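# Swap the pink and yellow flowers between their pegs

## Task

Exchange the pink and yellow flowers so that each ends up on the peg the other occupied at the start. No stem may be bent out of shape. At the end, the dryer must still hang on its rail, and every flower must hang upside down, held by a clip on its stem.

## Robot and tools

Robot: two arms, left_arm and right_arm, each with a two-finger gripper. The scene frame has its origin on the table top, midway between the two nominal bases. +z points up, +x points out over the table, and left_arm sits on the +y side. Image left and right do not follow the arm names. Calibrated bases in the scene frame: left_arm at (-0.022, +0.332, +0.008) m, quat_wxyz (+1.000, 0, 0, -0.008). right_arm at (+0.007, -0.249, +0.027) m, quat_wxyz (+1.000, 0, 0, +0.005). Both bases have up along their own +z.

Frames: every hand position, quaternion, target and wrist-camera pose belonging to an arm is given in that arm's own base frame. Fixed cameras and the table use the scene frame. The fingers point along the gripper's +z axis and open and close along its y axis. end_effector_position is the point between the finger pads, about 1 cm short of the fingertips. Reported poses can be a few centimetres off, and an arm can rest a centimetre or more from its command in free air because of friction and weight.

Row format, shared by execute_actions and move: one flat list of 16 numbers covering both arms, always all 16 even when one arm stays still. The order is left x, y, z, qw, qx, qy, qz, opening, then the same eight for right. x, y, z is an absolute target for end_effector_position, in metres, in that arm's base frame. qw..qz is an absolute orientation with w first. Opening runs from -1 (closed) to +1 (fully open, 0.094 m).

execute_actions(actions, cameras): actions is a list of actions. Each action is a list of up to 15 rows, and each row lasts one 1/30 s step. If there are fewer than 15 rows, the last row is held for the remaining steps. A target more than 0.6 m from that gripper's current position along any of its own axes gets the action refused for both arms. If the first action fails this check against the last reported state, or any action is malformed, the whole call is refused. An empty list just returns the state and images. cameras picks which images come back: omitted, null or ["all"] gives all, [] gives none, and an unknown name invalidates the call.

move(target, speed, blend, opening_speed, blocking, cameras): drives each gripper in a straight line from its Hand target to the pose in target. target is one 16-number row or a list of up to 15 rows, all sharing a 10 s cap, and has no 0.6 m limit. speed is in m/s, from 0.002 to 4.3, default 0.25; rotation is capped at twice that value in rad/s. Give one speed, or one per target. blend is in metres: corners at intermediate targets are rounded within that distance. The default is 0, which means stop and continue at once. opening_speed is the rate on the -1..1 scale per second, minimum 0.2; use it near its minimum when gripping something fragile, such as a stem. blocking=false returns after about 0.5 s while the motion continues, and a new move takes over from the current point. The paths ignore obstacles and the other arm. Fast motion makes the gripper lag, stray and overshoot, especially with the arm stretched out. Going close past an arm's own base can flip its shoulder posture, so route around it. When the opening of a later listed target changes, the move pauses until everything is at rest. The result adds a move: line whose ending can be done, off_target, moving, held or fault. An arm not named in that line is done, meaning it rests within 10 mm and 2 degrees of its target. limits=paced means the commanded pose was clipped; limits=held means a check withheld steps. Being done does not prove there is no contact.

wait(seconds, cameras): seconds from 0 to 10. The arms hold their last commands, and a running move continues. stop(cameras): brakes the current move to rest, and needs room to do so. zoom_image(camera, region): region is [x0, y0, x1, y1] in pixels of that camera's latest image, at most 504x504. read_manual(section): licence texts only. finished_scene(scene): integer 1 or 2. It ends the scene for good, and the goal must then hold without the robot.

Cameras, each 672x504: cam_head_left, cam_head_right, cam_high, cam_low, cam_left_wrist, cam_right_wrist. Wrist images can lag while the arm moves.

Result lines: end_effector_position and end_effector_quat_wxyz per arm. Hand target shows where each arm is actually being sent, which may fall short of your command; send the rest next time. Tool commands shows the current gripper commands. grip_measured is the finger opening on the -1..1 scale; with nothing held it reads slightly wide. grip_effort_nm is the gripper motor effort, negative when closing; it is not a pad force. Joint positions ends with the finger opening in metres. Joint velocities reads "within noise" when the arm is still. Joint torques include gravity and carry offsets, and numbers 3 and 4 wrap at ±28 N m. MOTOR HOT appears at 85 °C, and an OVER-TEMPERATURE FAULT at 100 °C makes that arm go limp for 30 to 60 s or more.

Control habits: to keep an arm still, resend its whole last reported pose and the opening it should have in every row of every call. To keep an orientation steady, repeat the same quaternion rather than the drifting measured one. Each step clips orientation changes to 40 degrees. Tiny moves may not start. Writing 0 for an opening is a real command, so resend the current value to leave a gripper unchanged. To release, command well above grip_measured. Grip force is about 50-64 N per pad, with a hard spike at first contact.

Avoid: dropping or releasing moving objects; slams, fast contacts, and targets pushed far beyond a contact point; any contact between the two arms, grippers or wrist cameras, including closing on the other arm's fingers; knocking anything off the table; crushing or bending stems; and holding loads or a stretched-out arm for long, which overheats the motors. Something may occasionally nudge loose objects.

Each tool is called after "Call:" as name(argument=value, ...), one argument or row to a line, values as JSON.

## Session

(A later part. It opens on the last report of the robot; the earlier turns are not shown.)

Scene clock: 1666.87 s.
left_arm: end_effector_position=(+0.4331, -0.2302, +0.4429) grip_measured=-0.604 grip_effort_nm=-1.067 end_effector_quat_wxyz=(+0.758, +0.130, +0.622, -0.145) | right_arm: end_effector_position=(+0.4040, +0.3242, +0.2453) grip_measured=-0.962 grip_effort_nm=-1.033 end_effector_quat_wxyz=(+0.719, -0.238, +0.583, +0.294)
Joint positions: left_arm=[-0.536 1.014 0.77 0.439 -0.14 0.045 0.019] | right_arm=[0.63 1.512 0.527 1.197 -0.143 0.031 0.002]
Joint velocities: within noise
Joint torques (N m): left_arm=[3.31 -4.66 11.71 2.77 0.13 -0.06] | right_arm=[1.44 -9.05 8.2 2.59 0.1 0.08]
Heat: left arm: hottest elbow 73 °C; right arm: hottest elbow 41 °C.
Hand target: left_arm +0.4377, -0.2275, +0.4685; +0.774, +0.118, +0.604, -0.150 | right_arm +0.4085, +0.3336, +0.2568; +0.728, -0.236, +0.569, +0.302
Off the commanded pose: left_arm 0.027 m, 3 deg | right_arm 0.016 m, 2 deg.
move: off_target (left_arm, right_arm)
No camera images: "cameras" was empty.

Call:
move(
  target=[0.439,-0.228,0.469,0.7735,0.1175,0.6044,-0.1504,-0.95,0.409,0.334,0.275,0.728,-0.2356,0.5688,0.3016,-1],
  speed=0.03,
  cameras=[],
)

Scene clock: 1671.87 s.
left_arm: end_effector_position=(+0.4331, -0.2302, +0.4429) grip_measured=-0.604 grip_effort_nm=-1.067 end_effector_quat_wxyz=(+0.758, +0.130, +0.622, -0.145) | right_arm: end_effector_position=(+0.4022, +0.3229, +0.2531) grip_measured=-0.962 grip_effort_nm=-1.033 end_effector_quat_wxyz=(+0.717, -0.239, +0.585, +0.294)
Joint positions: left_arm=[-0.536 1.014 0.77 0.439 -0.14 0.045 0.019] | right_arm=[0.63 1.475 0.527 1.152 -0.143 0.031 0.002]
Joint velocities: within noise
Joint torques (N m): left_arm=[3.31 -4.6 11.71 2.77 0.14 -0.06] | right_arm=[1.44 -10.58 9.36 1.59 0.09 0.08]
Heat: left arm: hottest elbow 73 °C; right arm: hottest elbow 41 °C.
Hand target: left_arm +0.4377, -0.2275, +0.4685; +0.774, +0.118, +0.604, -0.150 | right_arm +0.4080, +0.3331, +0.2750; +0.728, -0.235, +0.569, +0.302
Off the commanded pose: left_arm 0.027 m, 3 deg | right_arm 0.026 m, 2 deg.
move: off_target (left_arm, right_arm)
No camera images: "cameras" was empty.

Call:
move(
  target=[0.439,-0.228,0.469,0.7735,0.1175,0.6044,-0.1504,-0.95,0.395,0.338,0.270,0.728,-0.2356,0.5688,0.3016,-1],
  speed=0.03,
  cameras=["cam_right_wrist","cam_high"],
)

Call:
zoom_image(
  camera="cam_high",
  region=[275, 90, 325, 140],
)

Scene clock: 1676.90 s.
left_arm: end_effector_position=(+0.4331, -0.2302, +0.4429) grip_measured=-0.604 grip_effort_nm=-1.067 end_effector_quat_wxyz=(+0.758, +0.130, +0.622, -0.145) | right_arm: end_effector_position=(+0.3951, +0.3322, +0.2534) grip_measured=-0.962 grip_effort_nm=-1.033 end_effector_quat_wxyz=(+0.716, -0.237, +0.586, +0.296)
Joint positions: left_arm=[-0.536 1.014 0.77 0.439 -0.14 0.045 0.019] | right_arm=[0.663 1.474 0.527 1.151 -0.112 0.031 0.002]
Joint velocities: within noise
Joint torques (N m): left_arm=[3.31 -4.66 11.74 2.78 0.14 -0.06] | right_arm=[1.49 -10.87 7.53 2.52 0.09 0]
Heat: left arm: hottest elbow 73 °C; right arm: hottest elbow 42 °C.
Hand target: left_arm +0.4377, -0.2275, +0.4685; +0.773, +0.118, +0.604, -0.150 | right_arm +0.3946, +0.3377, +0.2699; +0.728, -0.236, +0.569, +0.302
Off the commanded pose: left_arm 0.027 m, 3 deg | right_arm 0.018 m, 2 deg.
move: off_target (left_arm, right_arm)
camera_calibration:
cam_right_wrist: T_world_to_cam=[[0.704815, -0.709389, 0.00192807, -0.0444179], [-0.157304, -0.158939, -0.974676, 0.403108], [0.691731, 0.686663, -0.223612, -0.357795], [0, 0, 0, 1]] pos_world=[0.342215, 0.278245, 0.312978]
Images, in order (width x height): cam_high 672x504, cam_right_wrist 672x504.

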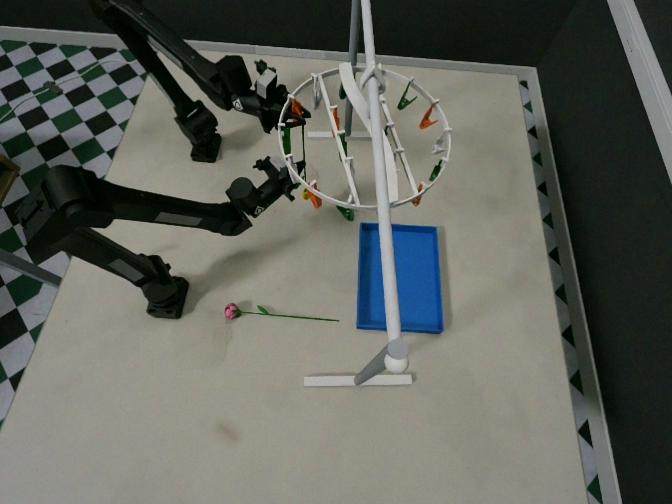

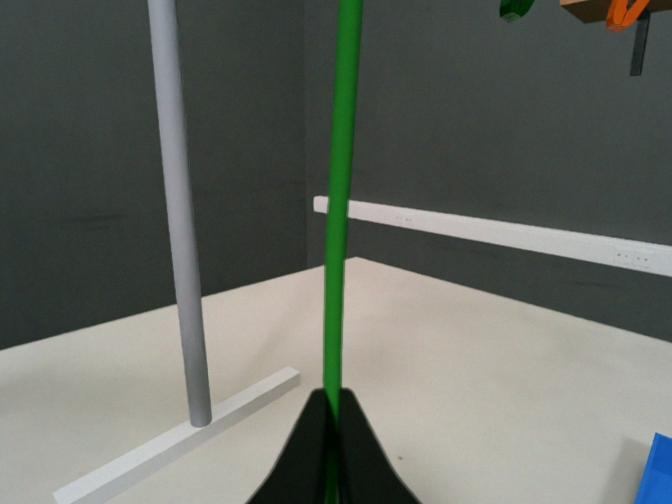

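Scaled by 10.080 from the camera's 672x504 image, which has a finer 960x720 frame.

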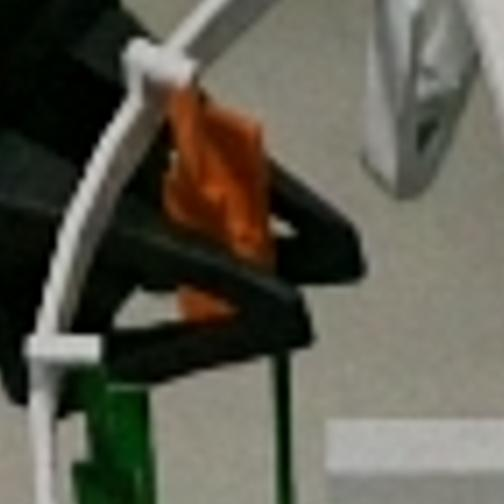

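Call:
move(
  target=[0.439,-0.228,0.469,0.7735,0.1175,0.6044,-0.1504,-0.95,0.392,0.3235,0.270,0.728,-0.2356,0.5688,0.3016,-1],
  speed=0.03,
  cameras=["cam_right_wrist"],
)

Scene clock: 1681.60 s.
left_arm: end_effector_position=(+0.4331, -0.2302, +0.4429) grip_measured=-0.604 grip_effort_nm=-1.062 end_effector_quat_wxyz=(+0.758, +0.130, +0.622, -0.145) | right_arm: end_effector_position=(+0.3921, +0.3297, +0.2671) grip_measured=-0.962 grip_effort_nm=-1.038 end_effector_quat_wxyz=(+0.723, -0.240, +0.573, +0.303)
Joint positions: left_arm=[-0.536 1.014 0.77 0.439 -0.14 0.045 0.019] | right_arm=[0.655 1.447 0.527 1.153 -0.134 0.031 0.002]
Joint velocities: within noise
Joint torques (N m): left_arm=[3.31 -4.6 11.71 2.78 0.13 -0.06] | right_arm=[-0.15 -10.46 5.59 2.61 -0.04 0.07]
Heat: left arm: hottest elbow 74 °C; right arm: hottest elbow 42 °C.
Hand target: left_arm +0.4377, -0.2275, +0.4685; +0.773, +0.118, +0.604, -0.150 | right_arm +0.3920, +0.3235, +0.2699; +0.728, -0.236, +0.569, +0.302
Off the commanded pose: left_arm 0.027 m, 3 deg | right_arm 0.007 m, 1 deg.
move: off_target (left_arm)
camera_calibration:
cam_right_wrist: T_world_to_cam=[[0.714766, -0.699285, 0.0104975, -0.0535791], [-0.129789, -0.147382, -0.980527, 0.402545], [0.687215, 0.699485, -0.196103, -0.360837], [0, 0, 0, 1]] pos_world=[0.338515, 0.274261, 0.324508]
Images, in order (width x height): cam_right_wrist 672x504.

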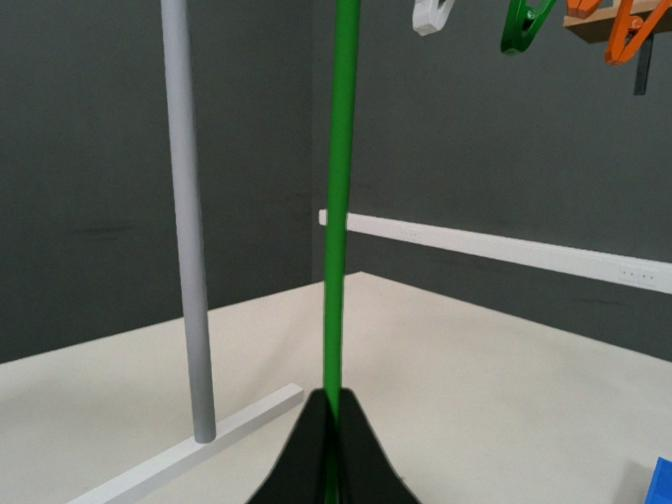

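Call:
move(
  target=[0.439,-0.228,0.469,0.7735,0.1175,0.6044,-0.1504,-0.95,0.391,0.3235,0.255,0.728,-0.2356,0.5688,0.3016,-1],
  speed=0.03,
  cameras=[],
)

Scene clock: 1684.50 s.
left_arm: end_effector_position=(+0.4330, -0.2302, +0.4434) grip_measured=-0.604 grip_effort_nm=-1.067 end_effector_quat_wxyz=(+0.759, +0.130, +0.621, -0.145) | right_arm: end_effector_position=(+0.3899, +0.3279, +0.2628) grip_measured=-0.962 grip_effort_nm=-1.033 end_effector_quat_wxyz=(+0.729, -0.238, +0.565, +0.304)
Joint positions: left_arm=[-0.536 1.014 0.77 0.441 -0.14 0.045 0.019] | right_arm=[0.655 1.473 0.515 1.213 -0.134 0.031 0.002]
Joint velocities: within noise
Joint torques (N m): left_arm=[3.31 -4.6 11.73 2.67 0.13 -0.06] | right_arm=[-0.09 -8.35 5.14 2.63 0.01 0.09]
Heat: left arm: hottest elbow 74 °C; right arm: hottest elbow 42 °C.
Hand target: left_arm +0.4377, -0.2275, +0.4685; +0.773, +0.118, +0.604, -0.150 | right_arm +0.3909, +0.3234, +0.2551; +0.728, -0.236, +0.569, +0.302
Off the commanded pose: left_arm 0.026 m, 3 deg | right_arm 0.009 m, 1 deg.
move: off_target (left_arm)
No camera images: "cameras" was empty.

Call:
move(
  target=[0.439,-0.228,0.469,0.7735,0.1175,0.6044,-0.1504,-0.95,0.393,0.326,0.247,0.728,-0.2356,0.5688,0.3016,-1],
  speed=0.03,
  cameras=["cam_right_wrist","cam_high"],
)

Call:
zoom_image(
  camera="cam_high",
  region=[275, 90, 325, 140],
)

Scene clock: 1687.50 s.
left_arm: end_effector_position=(+0.4330, -0.2302, +0.4434) grip_measured=-0.604 grip_effort_nm=-1.067 end_effector_quat_wxyz=(+0.759, +0.130, +0.621, -0.145) | right_arm: end_effector_position=(+0.3918, +0.3293, +0.2536) grip_measured=-0.962 grip_effort_nm=-1.033 end_effector_quat_wxyz=(+0.729, -0.238, +0.566, +0.304)
Joint positions: left_arm=[-0.536 1.014 0.77 0.441 -0.14 0.045 0.019] | right_arm=[0.655 1.508 0.515 1.245 -0.134 0.031 0.002]
Joint velocities: within noise
Joint torques (N m): left_arm=[3.37 -4.66 11.73 2.67 0.13 -0.06] | right_arm=[-0.09 -8.94 5.08 2.58 0.11 0.04]
Heat: left arm: hottest elbow 74 °C; right arm: hottest elbow 42 °C.
Hand target: left_arm +0.4378, -0.2275, +0.4685; +0.773, +0.118, +0.604, -0.150 | right_arm +0.3929, +0.3259, +0.2470; +0.728, -0.236, +0.569, +0.302
Off the commanded pose: left_arm 0.026 m, 3 deg | right_arm 0.007 m, 1 deg.
move: off_target (left_arm)
camera_calibration:
cam_right_wrist: T_world_to_cam=[[0.714577, -0.699432, 0.0132215, -0.0540034], [-0.115178, -0.136272, -0.983953, 0.380743], [0.69001, 0.701588, -0.177936, -0.36937], [0, 0, 0, 1]] pos_world=[0.337312, 0.273259, 0.309623]
Images, in order (width x height): cam_high 672x504, cam_right_wrist 672x504.

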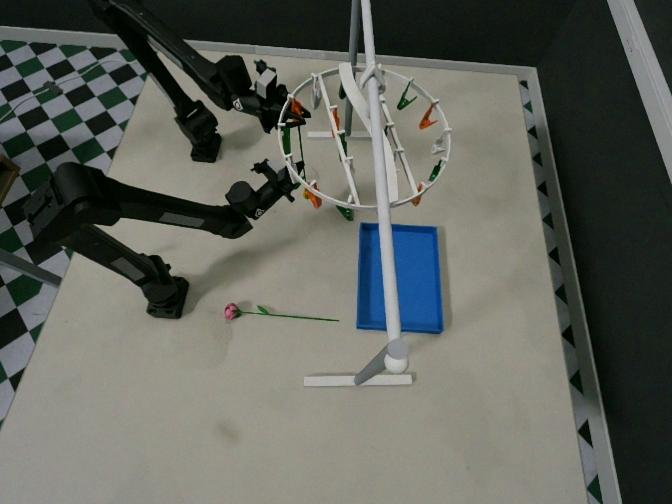

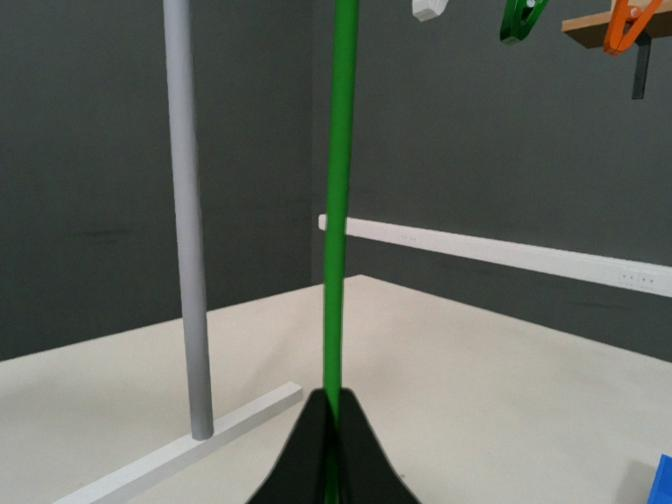

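Scaled by 10.080 from the camera's 672x504 image, which has a finer 960x720 frame.

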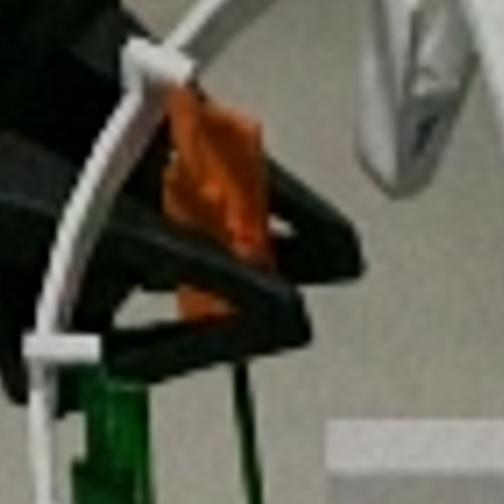

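Call:
move(
  target=[0.439,-0.228,0.469,0.7735,0.1175,0.6044,-0.1504,-0.95,0.396,0.340,0.247,0.728,-0.2356,0.5688,0.3016,-1],
  speed=0.03,
  cameras=[],
)

Scene clock: 1692.67 s.
left_arm: end_effector_position=(+0.4330, -0.2302, +0.4434) grip_measured=-0.604 grip_effort_nm=-1.067 end_effector_quat_wxyz=(+0.759, +0.130, +0.621, -0.145) | right_arm: end_effector_position=(+0.3934, +0.3321, +0.2426) grip_measured=-0.962 grip_effort_nm=-1.033 end_effector_quat_wxyz=(+0.724, -0.234, +0.576, +0.299)
Joint positions: left_arm=[-0.536 1.014 0.77 0.441 -0.14 0.045 0.019] | right_arm=[0.666 1.531 0.515 1.245 -0.109 0.031 0.002]
Joint velocities: within noise
Joint torques (N m): left_arm=[3.25 -4.54 11.73 2.69 0.12 -0.06] | right_arm=[1.32 -9.23 7.1 2.3 0.09 0]
Heat: left arm: hottest elbow 74 °C; right arm: hottest elbow 41 °C.
Hand target: left_arm +0.4378, -0.2275, +0.4685; +0.773, +0.118, +0.604, -0.150 | right_arm +0.3957, +0.3398, +0.2469; +0.728, -0.236, +0.569, +0.302
Off the commanded pose: left_arm 0.026 m, 3 deg | right_arm 0.009 m, 1 deg.
move: off_target (left_arm)
No camera images: "cameras" was empty.

Call:
move(
  target=[0.439,-0.228,0.469,0.7735,0.1175,0.6044,-0.1504,-0.95,0.385,0.3425,0.247,0.728,-0.2356,0.5688,0.3016,-1],
  speed=0.03,
  cameras=["cam_high","cam_right_wrist"],
)

Call:
zoom_image(
  camera="cam_high",
  region=[275, 90, 325, 140],
)

Scene clock: 1697.93 s.
left_arm: end_effector_position=(+0.4330, -0.2302, +0.4434) grip_measured=-0.604 grip_effort_nm=-1.067 end_effector_quat_wxyz=(+0.759, +0.130, +0.621, -0.145) | right_arm: end_effector_position=(+0.3879, +0.3389, +0.2427) grip_measured=-0.962 grip_effort_nm=-1.028 end_effector_quat_wxyz=(+0.723, -0.232, +0.577, +0.301)
Joint positions: left_arm=[-0.536 1.014 0.77 0.441 -0.14 0.045 0.019] | right_arm=[0.691 1.531 0.515 1.245 -0.084 0.031 0.002]
Joint velocities: within noise
Joint torques (N m): left_arm=[3.31 -4.6 11.73 2.69 0.13 -0.06] | right_arm=[1.2 -10.34 5.81 2.44 0.1 -0.06]
Heat: left arm: hottest elbow 74 °C; right arm: hottest elbow 41 °C.
Hand target: left_arm +0.4377, -0.2275, +0.4685; +0.773, +0.118, +0.604, -0.150 | right_arm +0.3850, +0.3424, +0.2470; +0.728, -0.235, +0.569, +0.302
Off the commanded pose: left_arm 0.026 m, 3 deg | right_arm 0.006 m, 1 deg.
move: off_target (left_arm)
camera_calibration:
cam_right_wrist: T_world_to_cam=[[0.705823, -0.708387, -0.00120058, -0.0346055], [-0.141199, -0.139027, -0.98017, 0.380963], [0.694173, 0.691996, -0.198152, -0.368778], [0, 0, 0, 1]] pos_world=[0.334213, 0.283643, 0.300293]
Images, in order (width x height): cam_high 672x504, cam_right_wrist 672x504.

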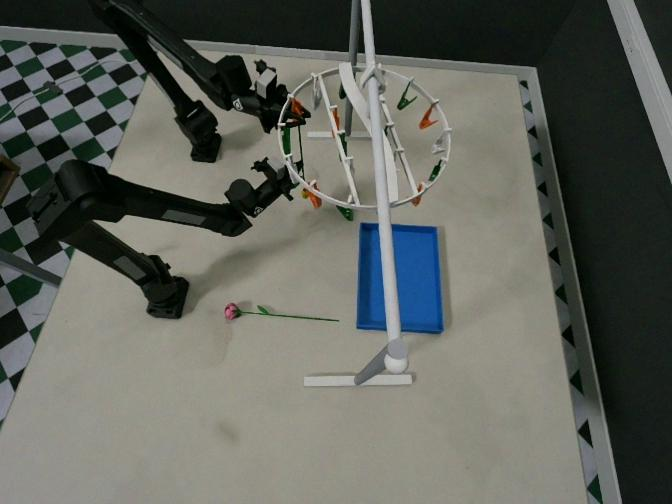

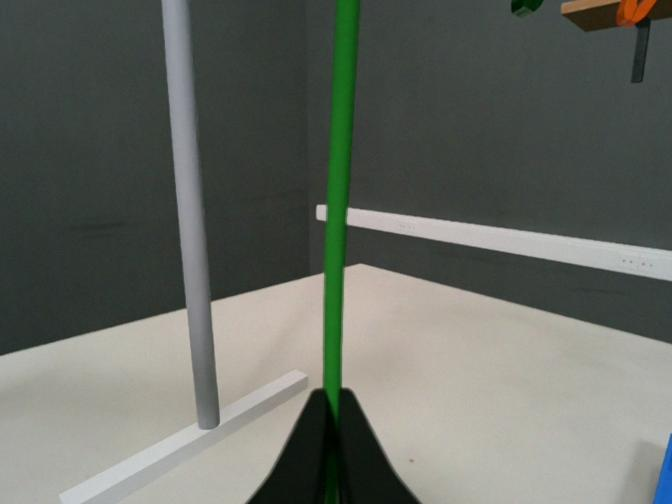

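Scaled by 10.080 from the camera's 672x504 image, which has a finer 960x720 frame.

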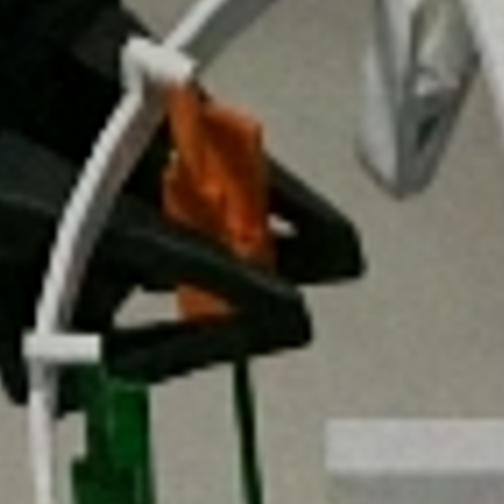

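Call:
move(
  target=[0.439,-0.228,0.469,0.7735,0.1175,0.6044,-0.1504,-0.95,0.386,0.3325,0.245,0.728,-0.2356,0.5688,0.3016,-1],
  speed=0.03,
  cameras=[],
)

Scene clock: 1701.97 s.
left_arm: end_effector_position=(+0.4330, -0.2302, +0.4434) grip_measured=-0.604 grip_effort_nm=-1.067 end_effector_quat_wxyz=(+0.759, +0.130, +0.621, -0.145) | right_arm: end_effector_position=(+0.3867, +0.3393, +0.2447) grip_measured=-0.962 grip_effort_nm=-1.028 end_effector_quat_wxyz=(+0.724, -0.237, +0.571, +0.306)
Joint positions: left_arm=[-0.536 1.014 0.77 0.441 -0.14 0.045 0.019] | right_arm=[0.687 1.531 0.515 1.254 -0.103 0.031 0.002]
Joint velocities: within noise
Joint torques (N m): left_arm=[3.31 -4.6 11.73 2.67 0.12 -0.06] | right_arm=[-0.26 -10.81 4.63 2.58 -0.06 -0.02]
Heat: left arm: hottest elbow 74 °C; right arm: hottest elbow 41 °C.
Hand target: left_arm +0.4377, -0.2275, +0.4685; +0.773, +0.118, +0.604, -0.150 | right_arm +0.3859, +0.3326, +0.2450; +0.728, -0.236, +0.569, +0.302
Off the commanded pose: left_arm 0.026 m, 3 deg | right_arm 0.007 m, 1 deg.
move: off_target (left_arm)
No camera images: "cameras" was empty.

Call:
move(
  target=[0.439,-0.228,0.469,0.7735,0.1175,0.6044,-0.1504,-0.95,0.386,0.329,0.245,0.728,-0.2356,0.5688,0.3016,-1],
  speed=0.03,
  cameras=[],
)

Scene clock: 1707.90 s.
left_arm: end_effector_position=(+0.4330, -0.2302, +0.4434) grip_measured=-0.604 grip_effort_nm=-1.062 end_effector_quat_wxyz=(+0.759, +0.130, +0.621, -0.145) | right_arm: end_effector_position=(+0.3867, +0.3357, +0.2418) grip_measured=-0.962 grip_effort_nm=-1.038 end_effector_quat_wxyz=(+0.722, -0.238, +0.573, +0.304)
Joint positions: left_arm=[-0.536 1.014 0.77 0.441 -0.14 0.045 0.019] | right_arm=[0.679 1.53 0.507 1.255 -0.111 0.031 0.002]
Joint velocities: within noise
Joint torques (N m): left_arm=[3.31 -4.6 11.73 2.66 0.12 -0.06] | right_arm=[-0.21 -11.11 4.74 2.56 -0.06 0]
Heat: left arm: hottest elbow 75 °C; right arm: hottest elbow 41 °C.
Hand target: left_arm +0.4377, -0.2275, +0.4685; +0.773, +0.118, +0.604, -0.150 | right_arm +0.3861, +0.3291, +0.2450; +0.728, -0.235, +0.569, +0.302
Off the commanded pose: left_arm 0.026 m, 3 deg | right_arm 0.007 m, 1 deg.
move: off_target (left_arm)
No camera images: "cameras" was empty.

Call:
move(
  target=[0.439,-0.228,0.469,0.7735,0.1175,0.6044,-0.1504,-0.95,0.386,0.330,0.260,0.728,-0.2356,0.5688,0.3016,-1],
  speed=0.03,
  cameras=[],
)

Scene clock: 1711.47 s.
left_arm: end_effector_position=(+0.4330, -0.2302, +0.4434) grip_measured=-0.604 grip_effort_nm=-1.062 end_effector_quat_wxyz=(+0.759, +0.130, +0.621, -0.145) | right_arm: end_effector_position=(+0.3836, +0.3332, +0.2576) grip_measured=-0.962 grip_effort_nm=-1.033 end_effector_quat_wxyz=(+0.726, -0.237, +0.569, +0.306)
Joint positions: left_arm=[-0.536 1.014 0.77 0.441 -0.14 0.045 0.019] | right_arm=[0.679 1.479 0.507 1.217 -0.112 0.031 0.002]
Joint velocities: within noise
Joint torques (N m): left_arm=[3.31 -4.6 11.73 2.69 0.12 -0.06] | right_arm=[0.03 -10.64 5.91 1.68 0.03 0.01]
Heat: left arm: hottest elbow 75 °C; right arm: hottest elbow 40 °C.
Hand target: left_arm +0.4377, -0.2275, +0.4685; +0.773, +0.118, +0.604, -0.150 | right_arm +0.3859, +0.3300, +0.2598; +0.728, -0.236, +0.569, +0.302
Off the commanded pose: left_arm 0.026 m, 3 deg | right_arm 0.005 m, 1 deg.
move: off_target (left_arm)
No camera images: "cameras" was empty.

Call:
wait(
  seconds=0,
  cameras=["cam_right_wrist","cam_high"],
)

Call:
zoom_image(
  camera="cam_high",
  region=[275, 90, 325, 140],
)

Call:
zoom_image(
  camera="cam_right_wrist",
  region=[260, 0, 430, 130],
)

Scene clock: 1714.93 s.
left_arm: end_effector_position=(+0.4330, -0.2302, +0.4434) grip_measured=-0.604 grip_effort_nm=-1.062 end_effector_quat_wxyz=(+0.759, +0.130, +0.621, -0.145) | right_arm: end_effector_position=(+0.3836, +0.3333, +0.2575) grip_measured=-0.962 grip_effort_nm=-1.028 end_effector_quat_wxyz=(+0.726, -0.237, +0.569, +0.306)
Joint positions: left_arm=[-0.536 1.014 0.77 0.441 -0.14 0.045 0.019] | right_arm=[0.679 1.479 0.507 1.216 -0.112 0.031 0.002]
Joint velocities: within noise
Joint torques (N m): left_arm=[3.25 -4.6 11.73 2.67 0.12 -0.06] | right_arm=[0.09 -10.52 5.9 1.66 0.02 0]
Heat: left arm: hottest elbow 75 °C; right arm: hottest elbow 40 °C.
Hand target: left_arm +0.4377, -0.2275, +0.4685; +0.773, +0.118, +0.604, -0.150 | right_arm +0.3859, +0.3300, +0.2598; +0.728, -0.236, +0.569, +0.302
Tool commands: left_gripper/opening=-0.95 right_gripper/opening=-1.0
Off the commanded pose: left_arm 0.026 m, 3 deg | right_arm 0.005 m, 1 deg.
camera_calibration:
cam_right_wrist: T_world_to_cam=[[0.715689, -0.698387, 0.00668366, -0.044648], [-0.124324, -0.136809, -0.982765, 0.387507], [0.687264, 0.702523, -0.184739, -0.363301], [0, 0, 0, 1]] pos_world=[0.329814, 0.277061, 0.314011]
Images, in order (width x height): cam_high 672x504, cam_right_wrist 672x504.

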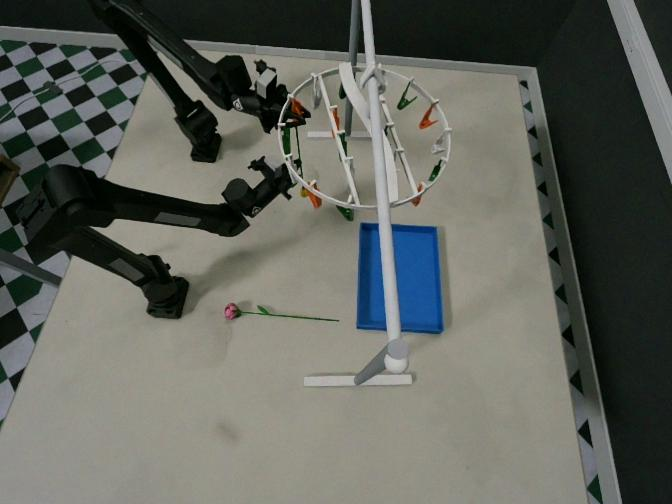

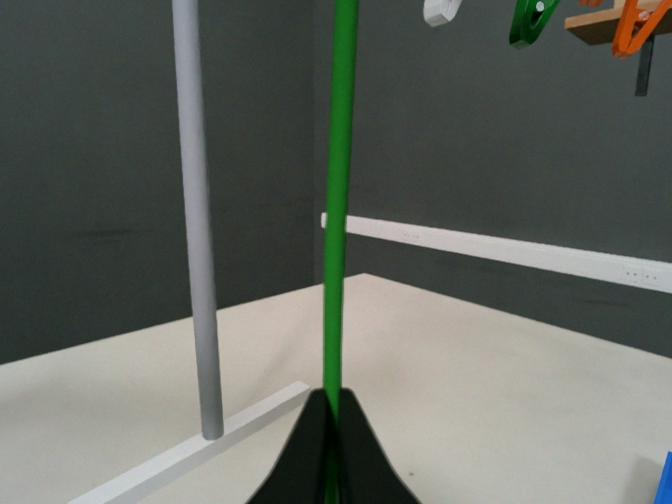

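Scaled by 10.080 from the camera's 672x504 image, which has a finer 960x720 frame.

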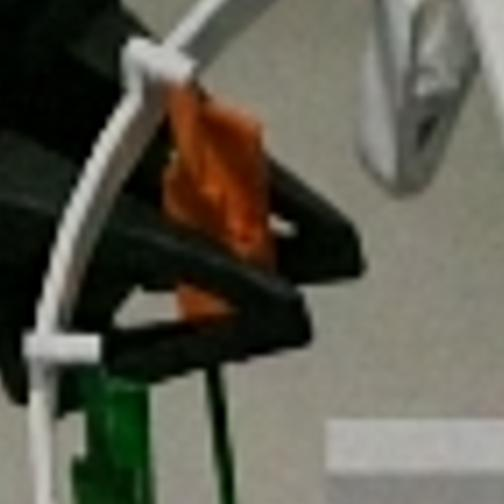

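Scaled by 2.965 from the camera's 672x504 image, which has a finer 960x720 frame.

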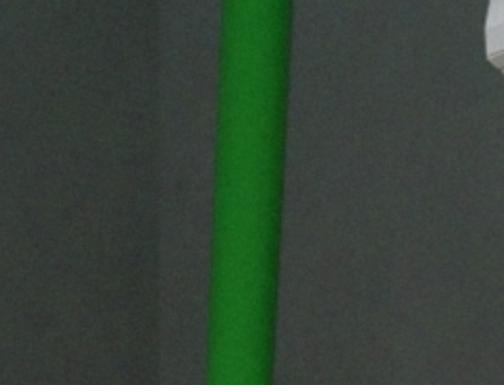

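Call:
move(
  target=[0.439,-0.228,0.469,0.7735,0.1175,0.6044,-0.1504,-0.95,0.388,0.343,0.262,0.728,-0.2356,0.5688,0.3016,-1],
  speed=0.03,
  cameras=["cam_right_wrist","cam_high"],
)

Call:
zoom_image(
  camera="cam_high",
  region=[275, 90, 325, 140],
)

Call:
zoom_image(
  camera="cam_right_wrist",
  region=[260, 0, 430, 130],
)

Scene clock: 1719.70 s.
left_arm: end_effector_position=(+0.4330, -0.2302, +0.4434) grip_measured=-0.604 grip_effort_nm=-1.062 end_effector_quat_wxyz=(+0.759, +0.130, +0.621, -0.145) | right_arm: end_effector_position=(+0.3843, +0.3338, +0.2548) grip_measured=-0.962 grip_effort_nm=-1.038 end_effector_quat_wxyz=(+0.724, -0.232, +0.575, +0.301)
Joint positions: left_arm=[-0.536 1.014 0.77 0.441 -0.14 0.045 0.019] | right_arm=[0.686 1.479 0.507 1.205 -0.089 0.031 0.002]
Joint velocities: within noise
Joint torques (N m): left_arm=[3.31 -4.66 11.73 2.67 0.12 -0.06] | right_arm=[1.32 -9.23 7.84 1.66 0.08 -0.06]
Heat: left arm: hottest elbow 75 °C; right arm: hottest elbow 39 °C.
Hand target: left_arm +0.4377, -0.2275, +0.4685; +0.773, +0.118, +0.604, -0.150 | right_arm +0.3877, +0.3427, +0.2619; +0.728, -0.235, +0.569, +0.302
Off the commanded pose: left_arm 0.026 m, 3 deg | right_arm 0.012 m, 1 deg.
move: off_target (left_arm, right_arm)
camera_calibration:
cam_right_wrist: T_world_to_cam=[[0.705445, -0.708765, 0.000057727, -0.0356138], [-0.13835, -0.137782, -0.980752, 0.390292], [0.695131, 0.691859, -0.195256, -0.361502], [0, 0, 0, 1]] pos_world=[0.330412, 0.278642, 0.312196]
Images, in order (width x height): cam_high 672x504, cam_right_wrist 672x504.

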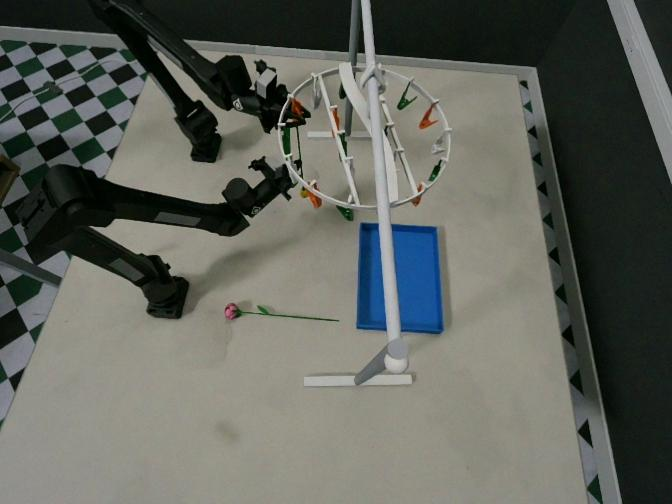

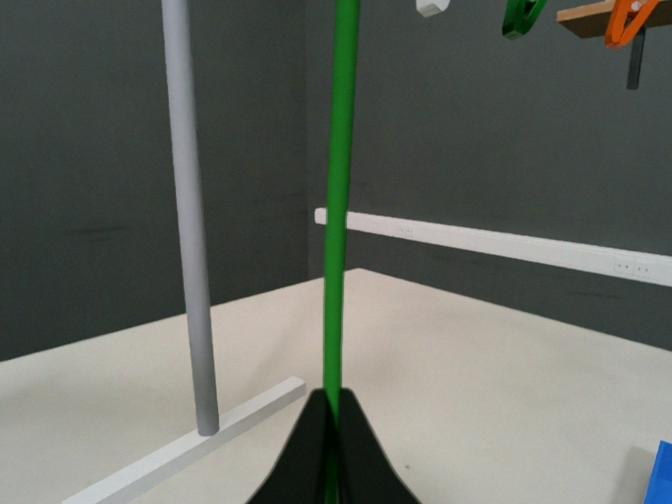

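Scaled by 10.080 from the camera's 672x504 image, which has a finer 960x720 frame.

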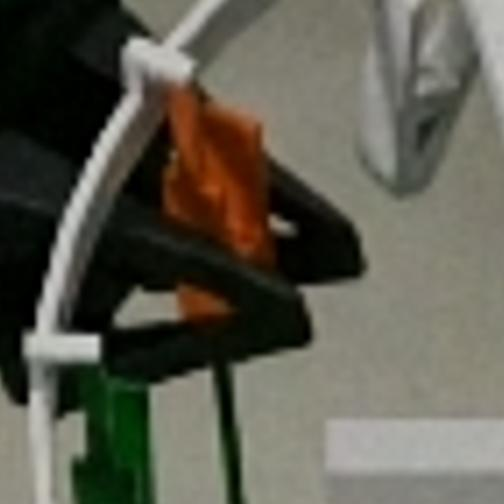

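Scaled by 2.965 from the camera's 672x504 image, which has a finer 960x720 frame.

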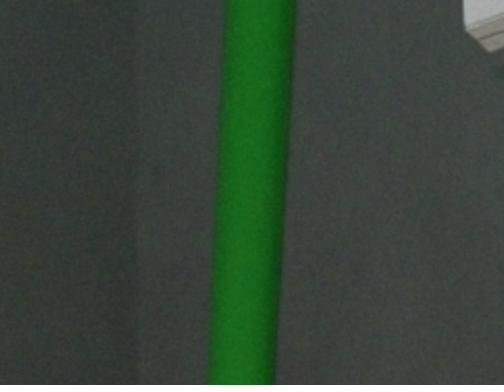

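Call:
move(
  target=[0.439,-0.228,0.469,0.7735,0.1175,0.6044,-0.1504,-0.3,0.388,0.343,0.262,0.728,-0.2356,0.5688,0.3016,-1],
  opening_speed=0.3,
  cameras=["cam_right_wrist","cam_high"],
)

Call:
zoom_image(
  camera="cam_high",
  region=[275, 90, 325, 140],
)

Call:
zoom_image(
  camera="cam_right_wrist",
  region=[260, 0, 430, 130],
)

Scene clock: 1726.10 s.
left_arm: end_effector_position=(+0.4331, -0.2300, +0.4434) grip_measured=-0.303 grip_effort_nm=0.051 end_effector_quat_wxyz=(+0.759, +0.129, +0.621, -0.145) | right_arm: end_effector_position=(+0.3844, +0.3338, +0.2546) grip_measured=-0.962 grip_effort_nm=-1.033 end_effector_quat_wxyz=(+0.724, -0.232, +0.576, +0.301)
Joint positions: left_arm=[-0.536 1.014 0.77 0.441 -0.14 0.045 0.033] | right_arm=[0.686 1.479 0.507 1.204 -0.089 0.031 0.002]
Joint velocities: within noise
Joint torques (N m): left_arm=[3.31 -4.6 11.73 2.67 0.12 -0.06] | right_arm=[1.32 -9.11 7.88 1.69 0.08 -0.05]
Heat: left arm: hottest elbow 75 °C; right arm: hottest elbow 39 °C.
Hand target: left_arm +0.4378, -0.2274, +0.4685; +0.774, +0.118, +0.604, -0.150 | right_arm +0.3877, +0.3427, +0.2619; +0.728, -0.236, +0.569, +0.302
Off the commanded pose: left_arm 0.026 m, 3 deg | right_arm 0.012 m, 1 deg.
move: off_target (left_arm, right_arm)
camera_calibration:
cam_right_wrist: T_world_to_cam=[[0.705483, -0.708727, -0.0000263245, -0.0356814], [-0.138975, -0.138302, -0.980591, 0.390508], [0.694967, 0.691794, -0.196065, -0.361267], [0, 0, 0, 1]] pos_world=[0.330512, 0.278642, 0.312095]
Images, in order (width x height): cam_high 672x504, cam_right_wrist 672x504.

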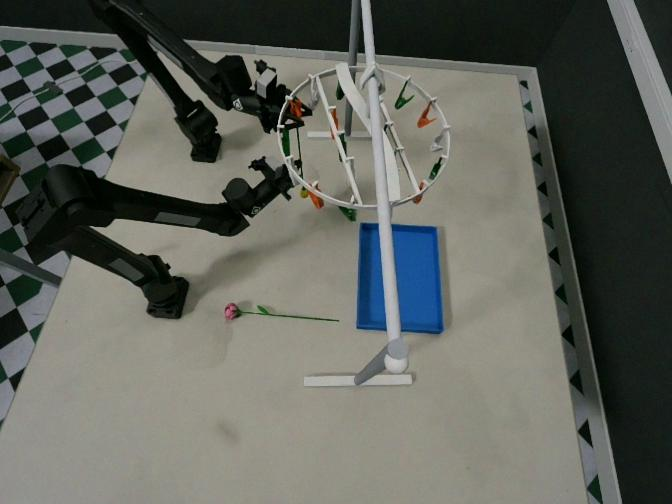

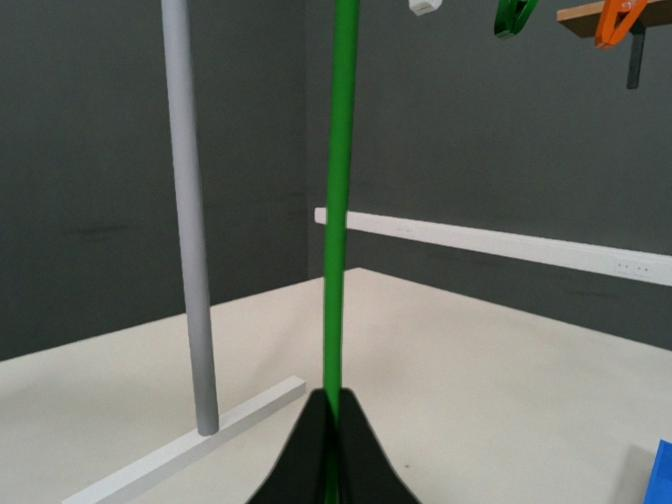

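Scaled by 10.080 from the camera's 672x504 image, which has a finer 960x720 frame.

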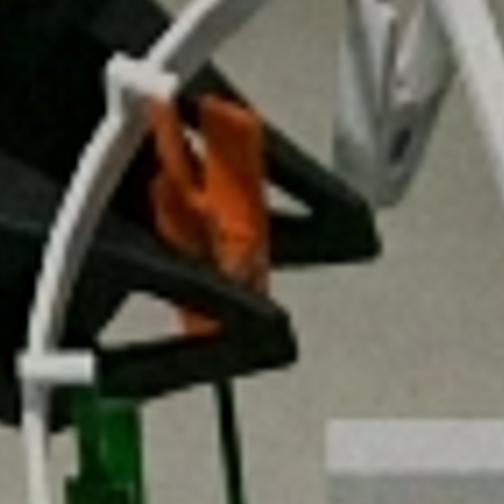

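Scaled by 2.965 from the camera's 672x504 image, which has a finer 960x720 frame.

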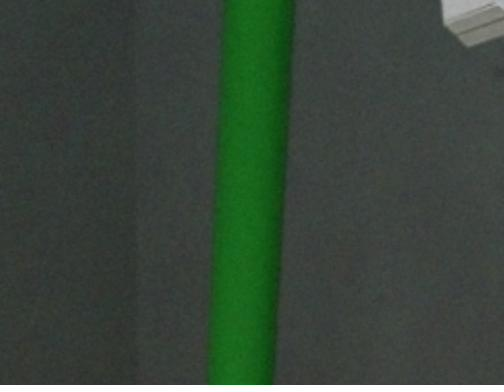

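Open and step back to look.

Call:
move(
  target=[
    [0.432,-0.228,0.466,0.7735,0.1175,0.6044,-0.1504,0.15,0.388,0.343,0.262,0.728,-0.2356,0.5688,0.3016,-1],
    [0.336,-0.191,0.462,0.7735,0.1175,0.6044,-0.1504,0.15,0.388,0.343,0.262,0.728,-0.2356,0.5688,0.3016,-1],
  ],
  opening_speed=0.6,
  speed=0.08,
  cameras=["cam_left_wrist","cam_high"],
)

Call:
zoom_image(
  camera="cam_high",
  region=[275, 90, 325, 140],
)

Call:
zoom_image(
  camera="cam_left_wrist",
  region=[280, 300, 480, 500],
)

Scene clock: 1732.60 s.
left_arm: end_effector_position=(+0.3396, -0.1891, +0.4609) grip_measured=+0.148 grip_effort_nm=0.046 end_effector_quat_wxyz=(+0.774, +0.112, +0.605, -0.151) | right_arm: end_effector_position=(+0.3844, +0.3338, +0.2546) grip_measured=-0.962 grip_effort_nm=-1.028 end_effector_quat_wxyz=(+0.724, -0.232, +0.576, +0.301)
Joint positions: left_arm=[-0.604 0.684 0.627 0.308 -0.22 0.047 0.054] | right_arm=[0.686 1.479 0.507 1.204 -0.089 0.031 0.002]
Joint velocities: within noise
Joint torques (N m): left_arm=[1.79 -2.02 9.09 1.62 -0.03 0.17] | right_arm=[1.26 -9.05 7.84 1.63 0.08 -0.07]
Heat: left arm: hottest elbow 75 °C; right arm: hottest elbow 39 °C.
Hand target: left_arm +0.3361, -0.1910, +0.4619; +0.773, +0.118, +0.604, -0.150 | right_arm +0.3877, +0.3427, +0.2619; +0.728, -0.236, +0.569, +0.302
Off the commanded pose: left_arm 0.004 m, 1 deg | right_arm 0.012 m, 1 deg.
move: off_target (right_arm)
camera_calibration:
cam_left_wrist: T_world_to_cam=[[-0.362035, -0.932159, -0.00305993, -0.0520051], [-0.174201, 0.0708809, -0.982156, 0.563839], [0.915743, -0.355042, -0.188045, -0.200952], [0, 0, 0, 1]] pos_world=[0.263414, -0.159789, 0.51583]
Images, in order (width x height): cam_high 672x504, cam_left_wrist 672x504.

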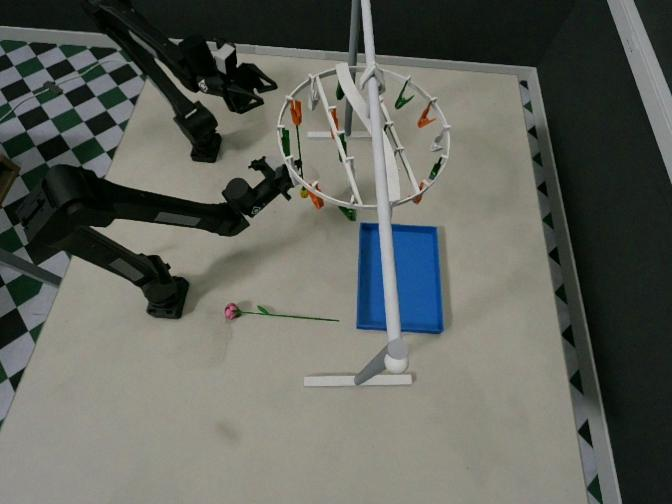

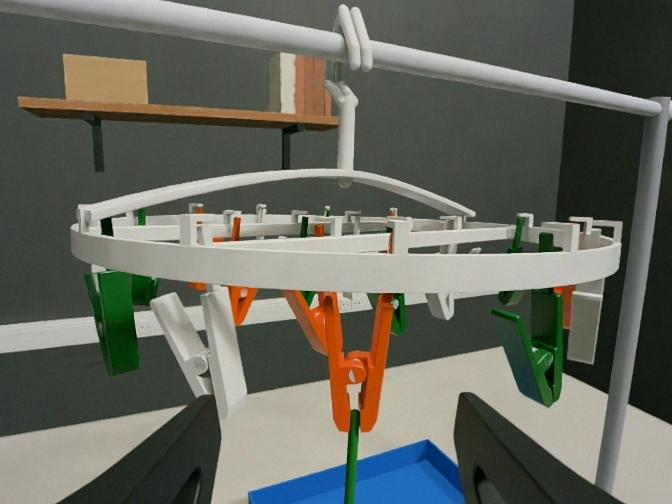

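Scaled by 10.080 from the camera's 672x504 image, which has a finer 960x720 frame.

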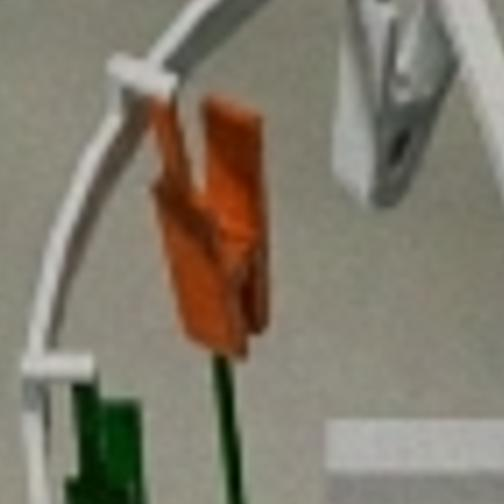

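Scaled by 2.520 from the camera's 672x504 image, which has a finer 960x720 frame.

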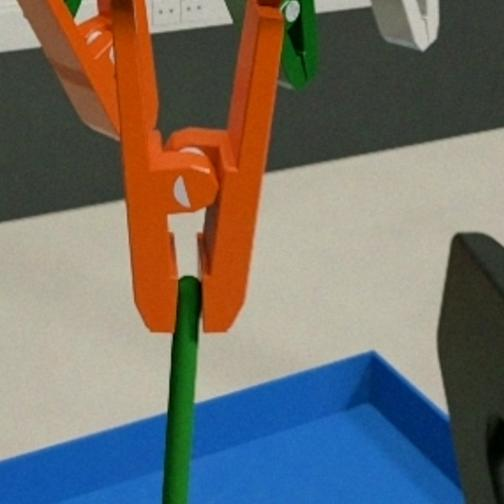

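Call:
move(
  target=[0.336,-0.191,0.462,0.7735,0.1175,0.6044,-0.1504,0.15,0.386,0.335,0.243,0.728,-0.2356,0.5688,0.3016,-1],
  speed=0.02,
  cameras=["cam_left_wrist"],
)

Call:
zoom_image(
  camera="cam_left_wrist",
  region=[280, 300, 480, 500],
)

Scene clock: 1735.73 s.
left_arm: end_effector_position=(+0.3395, -0.1892, +0.4609) grip_measured=+0.148 grip_effort_nm=0.051 end_effector_quat_wxyz=(+0.774, +0.112, +0.605, -0.151) | right_arm: end_effector_position=(+0.3846, +0.3362, +0.2474) grip_measured=-0.962 grip_effort_nm=-1.033 end_effector_quat_wxyz=(+0.727, -0.234, +0.569, +0.305)
Joint positions: left_arm=[-0.604 0.684 0.627 0.308 -0.22 0.047 0.054] | right_arm=[0.686 1.521 0.507 1.26 -0.098 0.031 0.002]
Joint velocities: within noise
Joint torques (N m): left_arm=[1.85 -2.08 9.1 1.57 -0.02 0.17] | right_arm=[0.15 -8.82 5.38 2.59 -0.07 -0.01]
Heat: left arm: hottest elbow 74 °C; right arm: hottest elbow 39 °C.
Hand target: left_arm +0.3360, -0.1910, +0.4619; +0.773, +0.118, +0.604, -0.150 | right_arm +0.3860, +0.3349, +0.2429; +0.728, -0.236, +0.569, +0.302
Off the commanded pose: left_arm 0.004 m, 1 deg | right_arm 0.005 m, 0 deg.
move: done
camera_calibration:
cam_left_wrist: T_world_to_cam=[[-0.362035, -0.932159, -0.00305993, -0.0520983], [-0.174201, 0.0708809, -0.982156, 0.563846], [0.915743, -0.355042, -0.188045, -0.200988], [0, 0, 0, 1]] pos_world=[0.263414, -0.159889, 0.51583]
Images, in order (width x height): cam_left_wrist 672x504.

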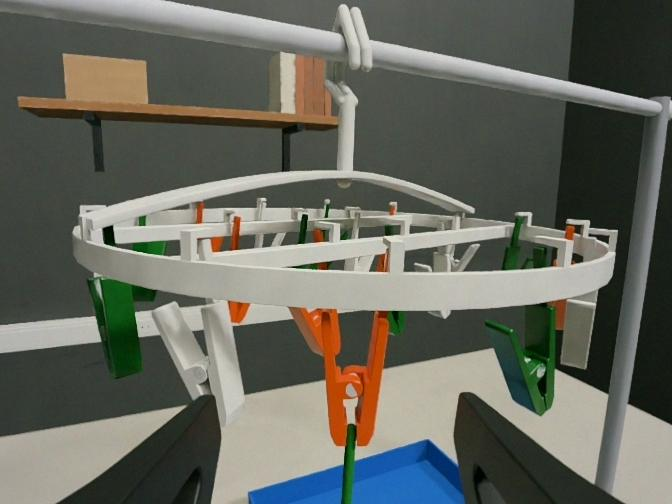

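Scaled by 2.520 from the camera's 672x504 image, which has a finer 960x720 frame.

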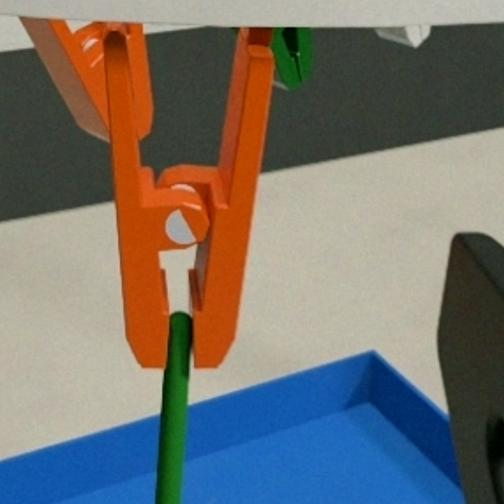

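Call:
move(
  target=[
    [0.336,-0.191,0.462,0.7735,0.1175,0.6044,-0.1504,0.15,0.387,0.337,0.262,0.728,-0.2356,0.5688,0.3016,-1],
    [0.336,-0.191,0.462,0.7735,0.1175,0.6044,-0.1504,0.15,0.387,0.337,0.262,0.728,-0.2356,0.5688,0.3016,-0.5],
  ],
  speed=0.02,
  opening_speed=0.3,
  cameras=["cam_left_wrist","cam_right_wrist"],
)

Scene clock: 1741.07 s.
left_arm: end_effector_position=(+0.3395, -0.1892, +0.4609) grip_measured=+0.148 grip_effort_nm=0.046 end_effector_quat_wxyz=(+0.774, +0.112, +0.605, -0.151) | right_arm: end_effector_position=(+0.3835, +0.3353, +0.2531) grip_measured=-0.502 grip_effort_nm=0.076 end_effector_quat_wxyz=(+0.722, -0.236, +0.575, +0.303)
Joint positions: left_arm=[-0.604 0.684 0.627 0.308 -0.22 0.047 0.054] | right_arm=[0.686 1.483 0.507 1.206 -0.098 0.031 0.023]
Joint velocities: within noise
Joint torques (N m): left_arm=[1.85 -2.08 9.09 1.57 -0.02 0.17] | right_arm=[0.44 -10.58 6.97 1.63 0.04 -0.03]
Heat: left arm: hottest elbow 73 °C; right arm: hottest elbow 38 °C.
Hand target: left_arm +0.3360, -0.1910, +0.4619; +0.773, +0.118, +0.604, -0.150 | right_arm +0.3869, +0.3368, +0.2620; +0.728, -0.235, +0.569, +0.302
Off the commanded pose: left_arm 0.004 m, 1 deg | right_arm 0.010 m, 1 deg.
move: done
camera_calibration:
cam_left_wrist: T_world_to_cam=[[-0.362035, -0.932159, -0.00305993, -0.0520983], [-0.174201, 0.0708809, -0.982156, 0.563846], [0.915743, -0.355042, -0.188045, -0.200988], [0, 0, 0, 1]] pos_world=[0.263414, -0.159889, 0.51583]
cam_right_wrist: T_world_to_cam=[[0.711985, -0.702192, 0.00199169, -0.0392143], [-0.137706, -0.142407, -0.980182, 0.389837], [0.68856, 0.697601, -0.198088, -0.360916], [0, 0, 0, 1]] pos_world=[0.330115, 0.279755, 0.310696]
Images, in order (width x height): cam_left_wrist 672x504, cam_right_wrist 672x504.

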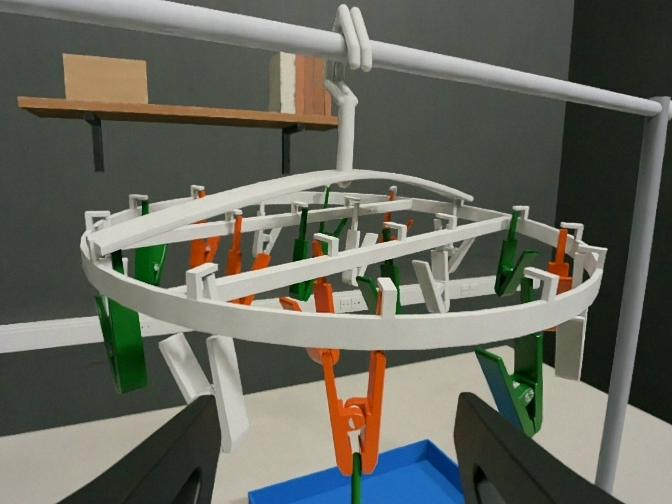

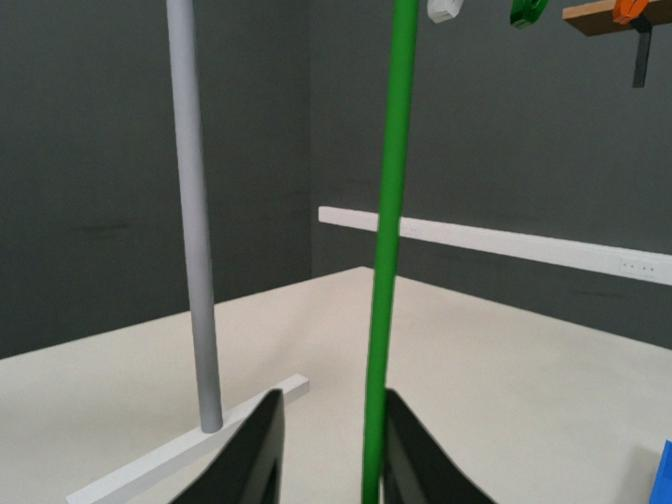

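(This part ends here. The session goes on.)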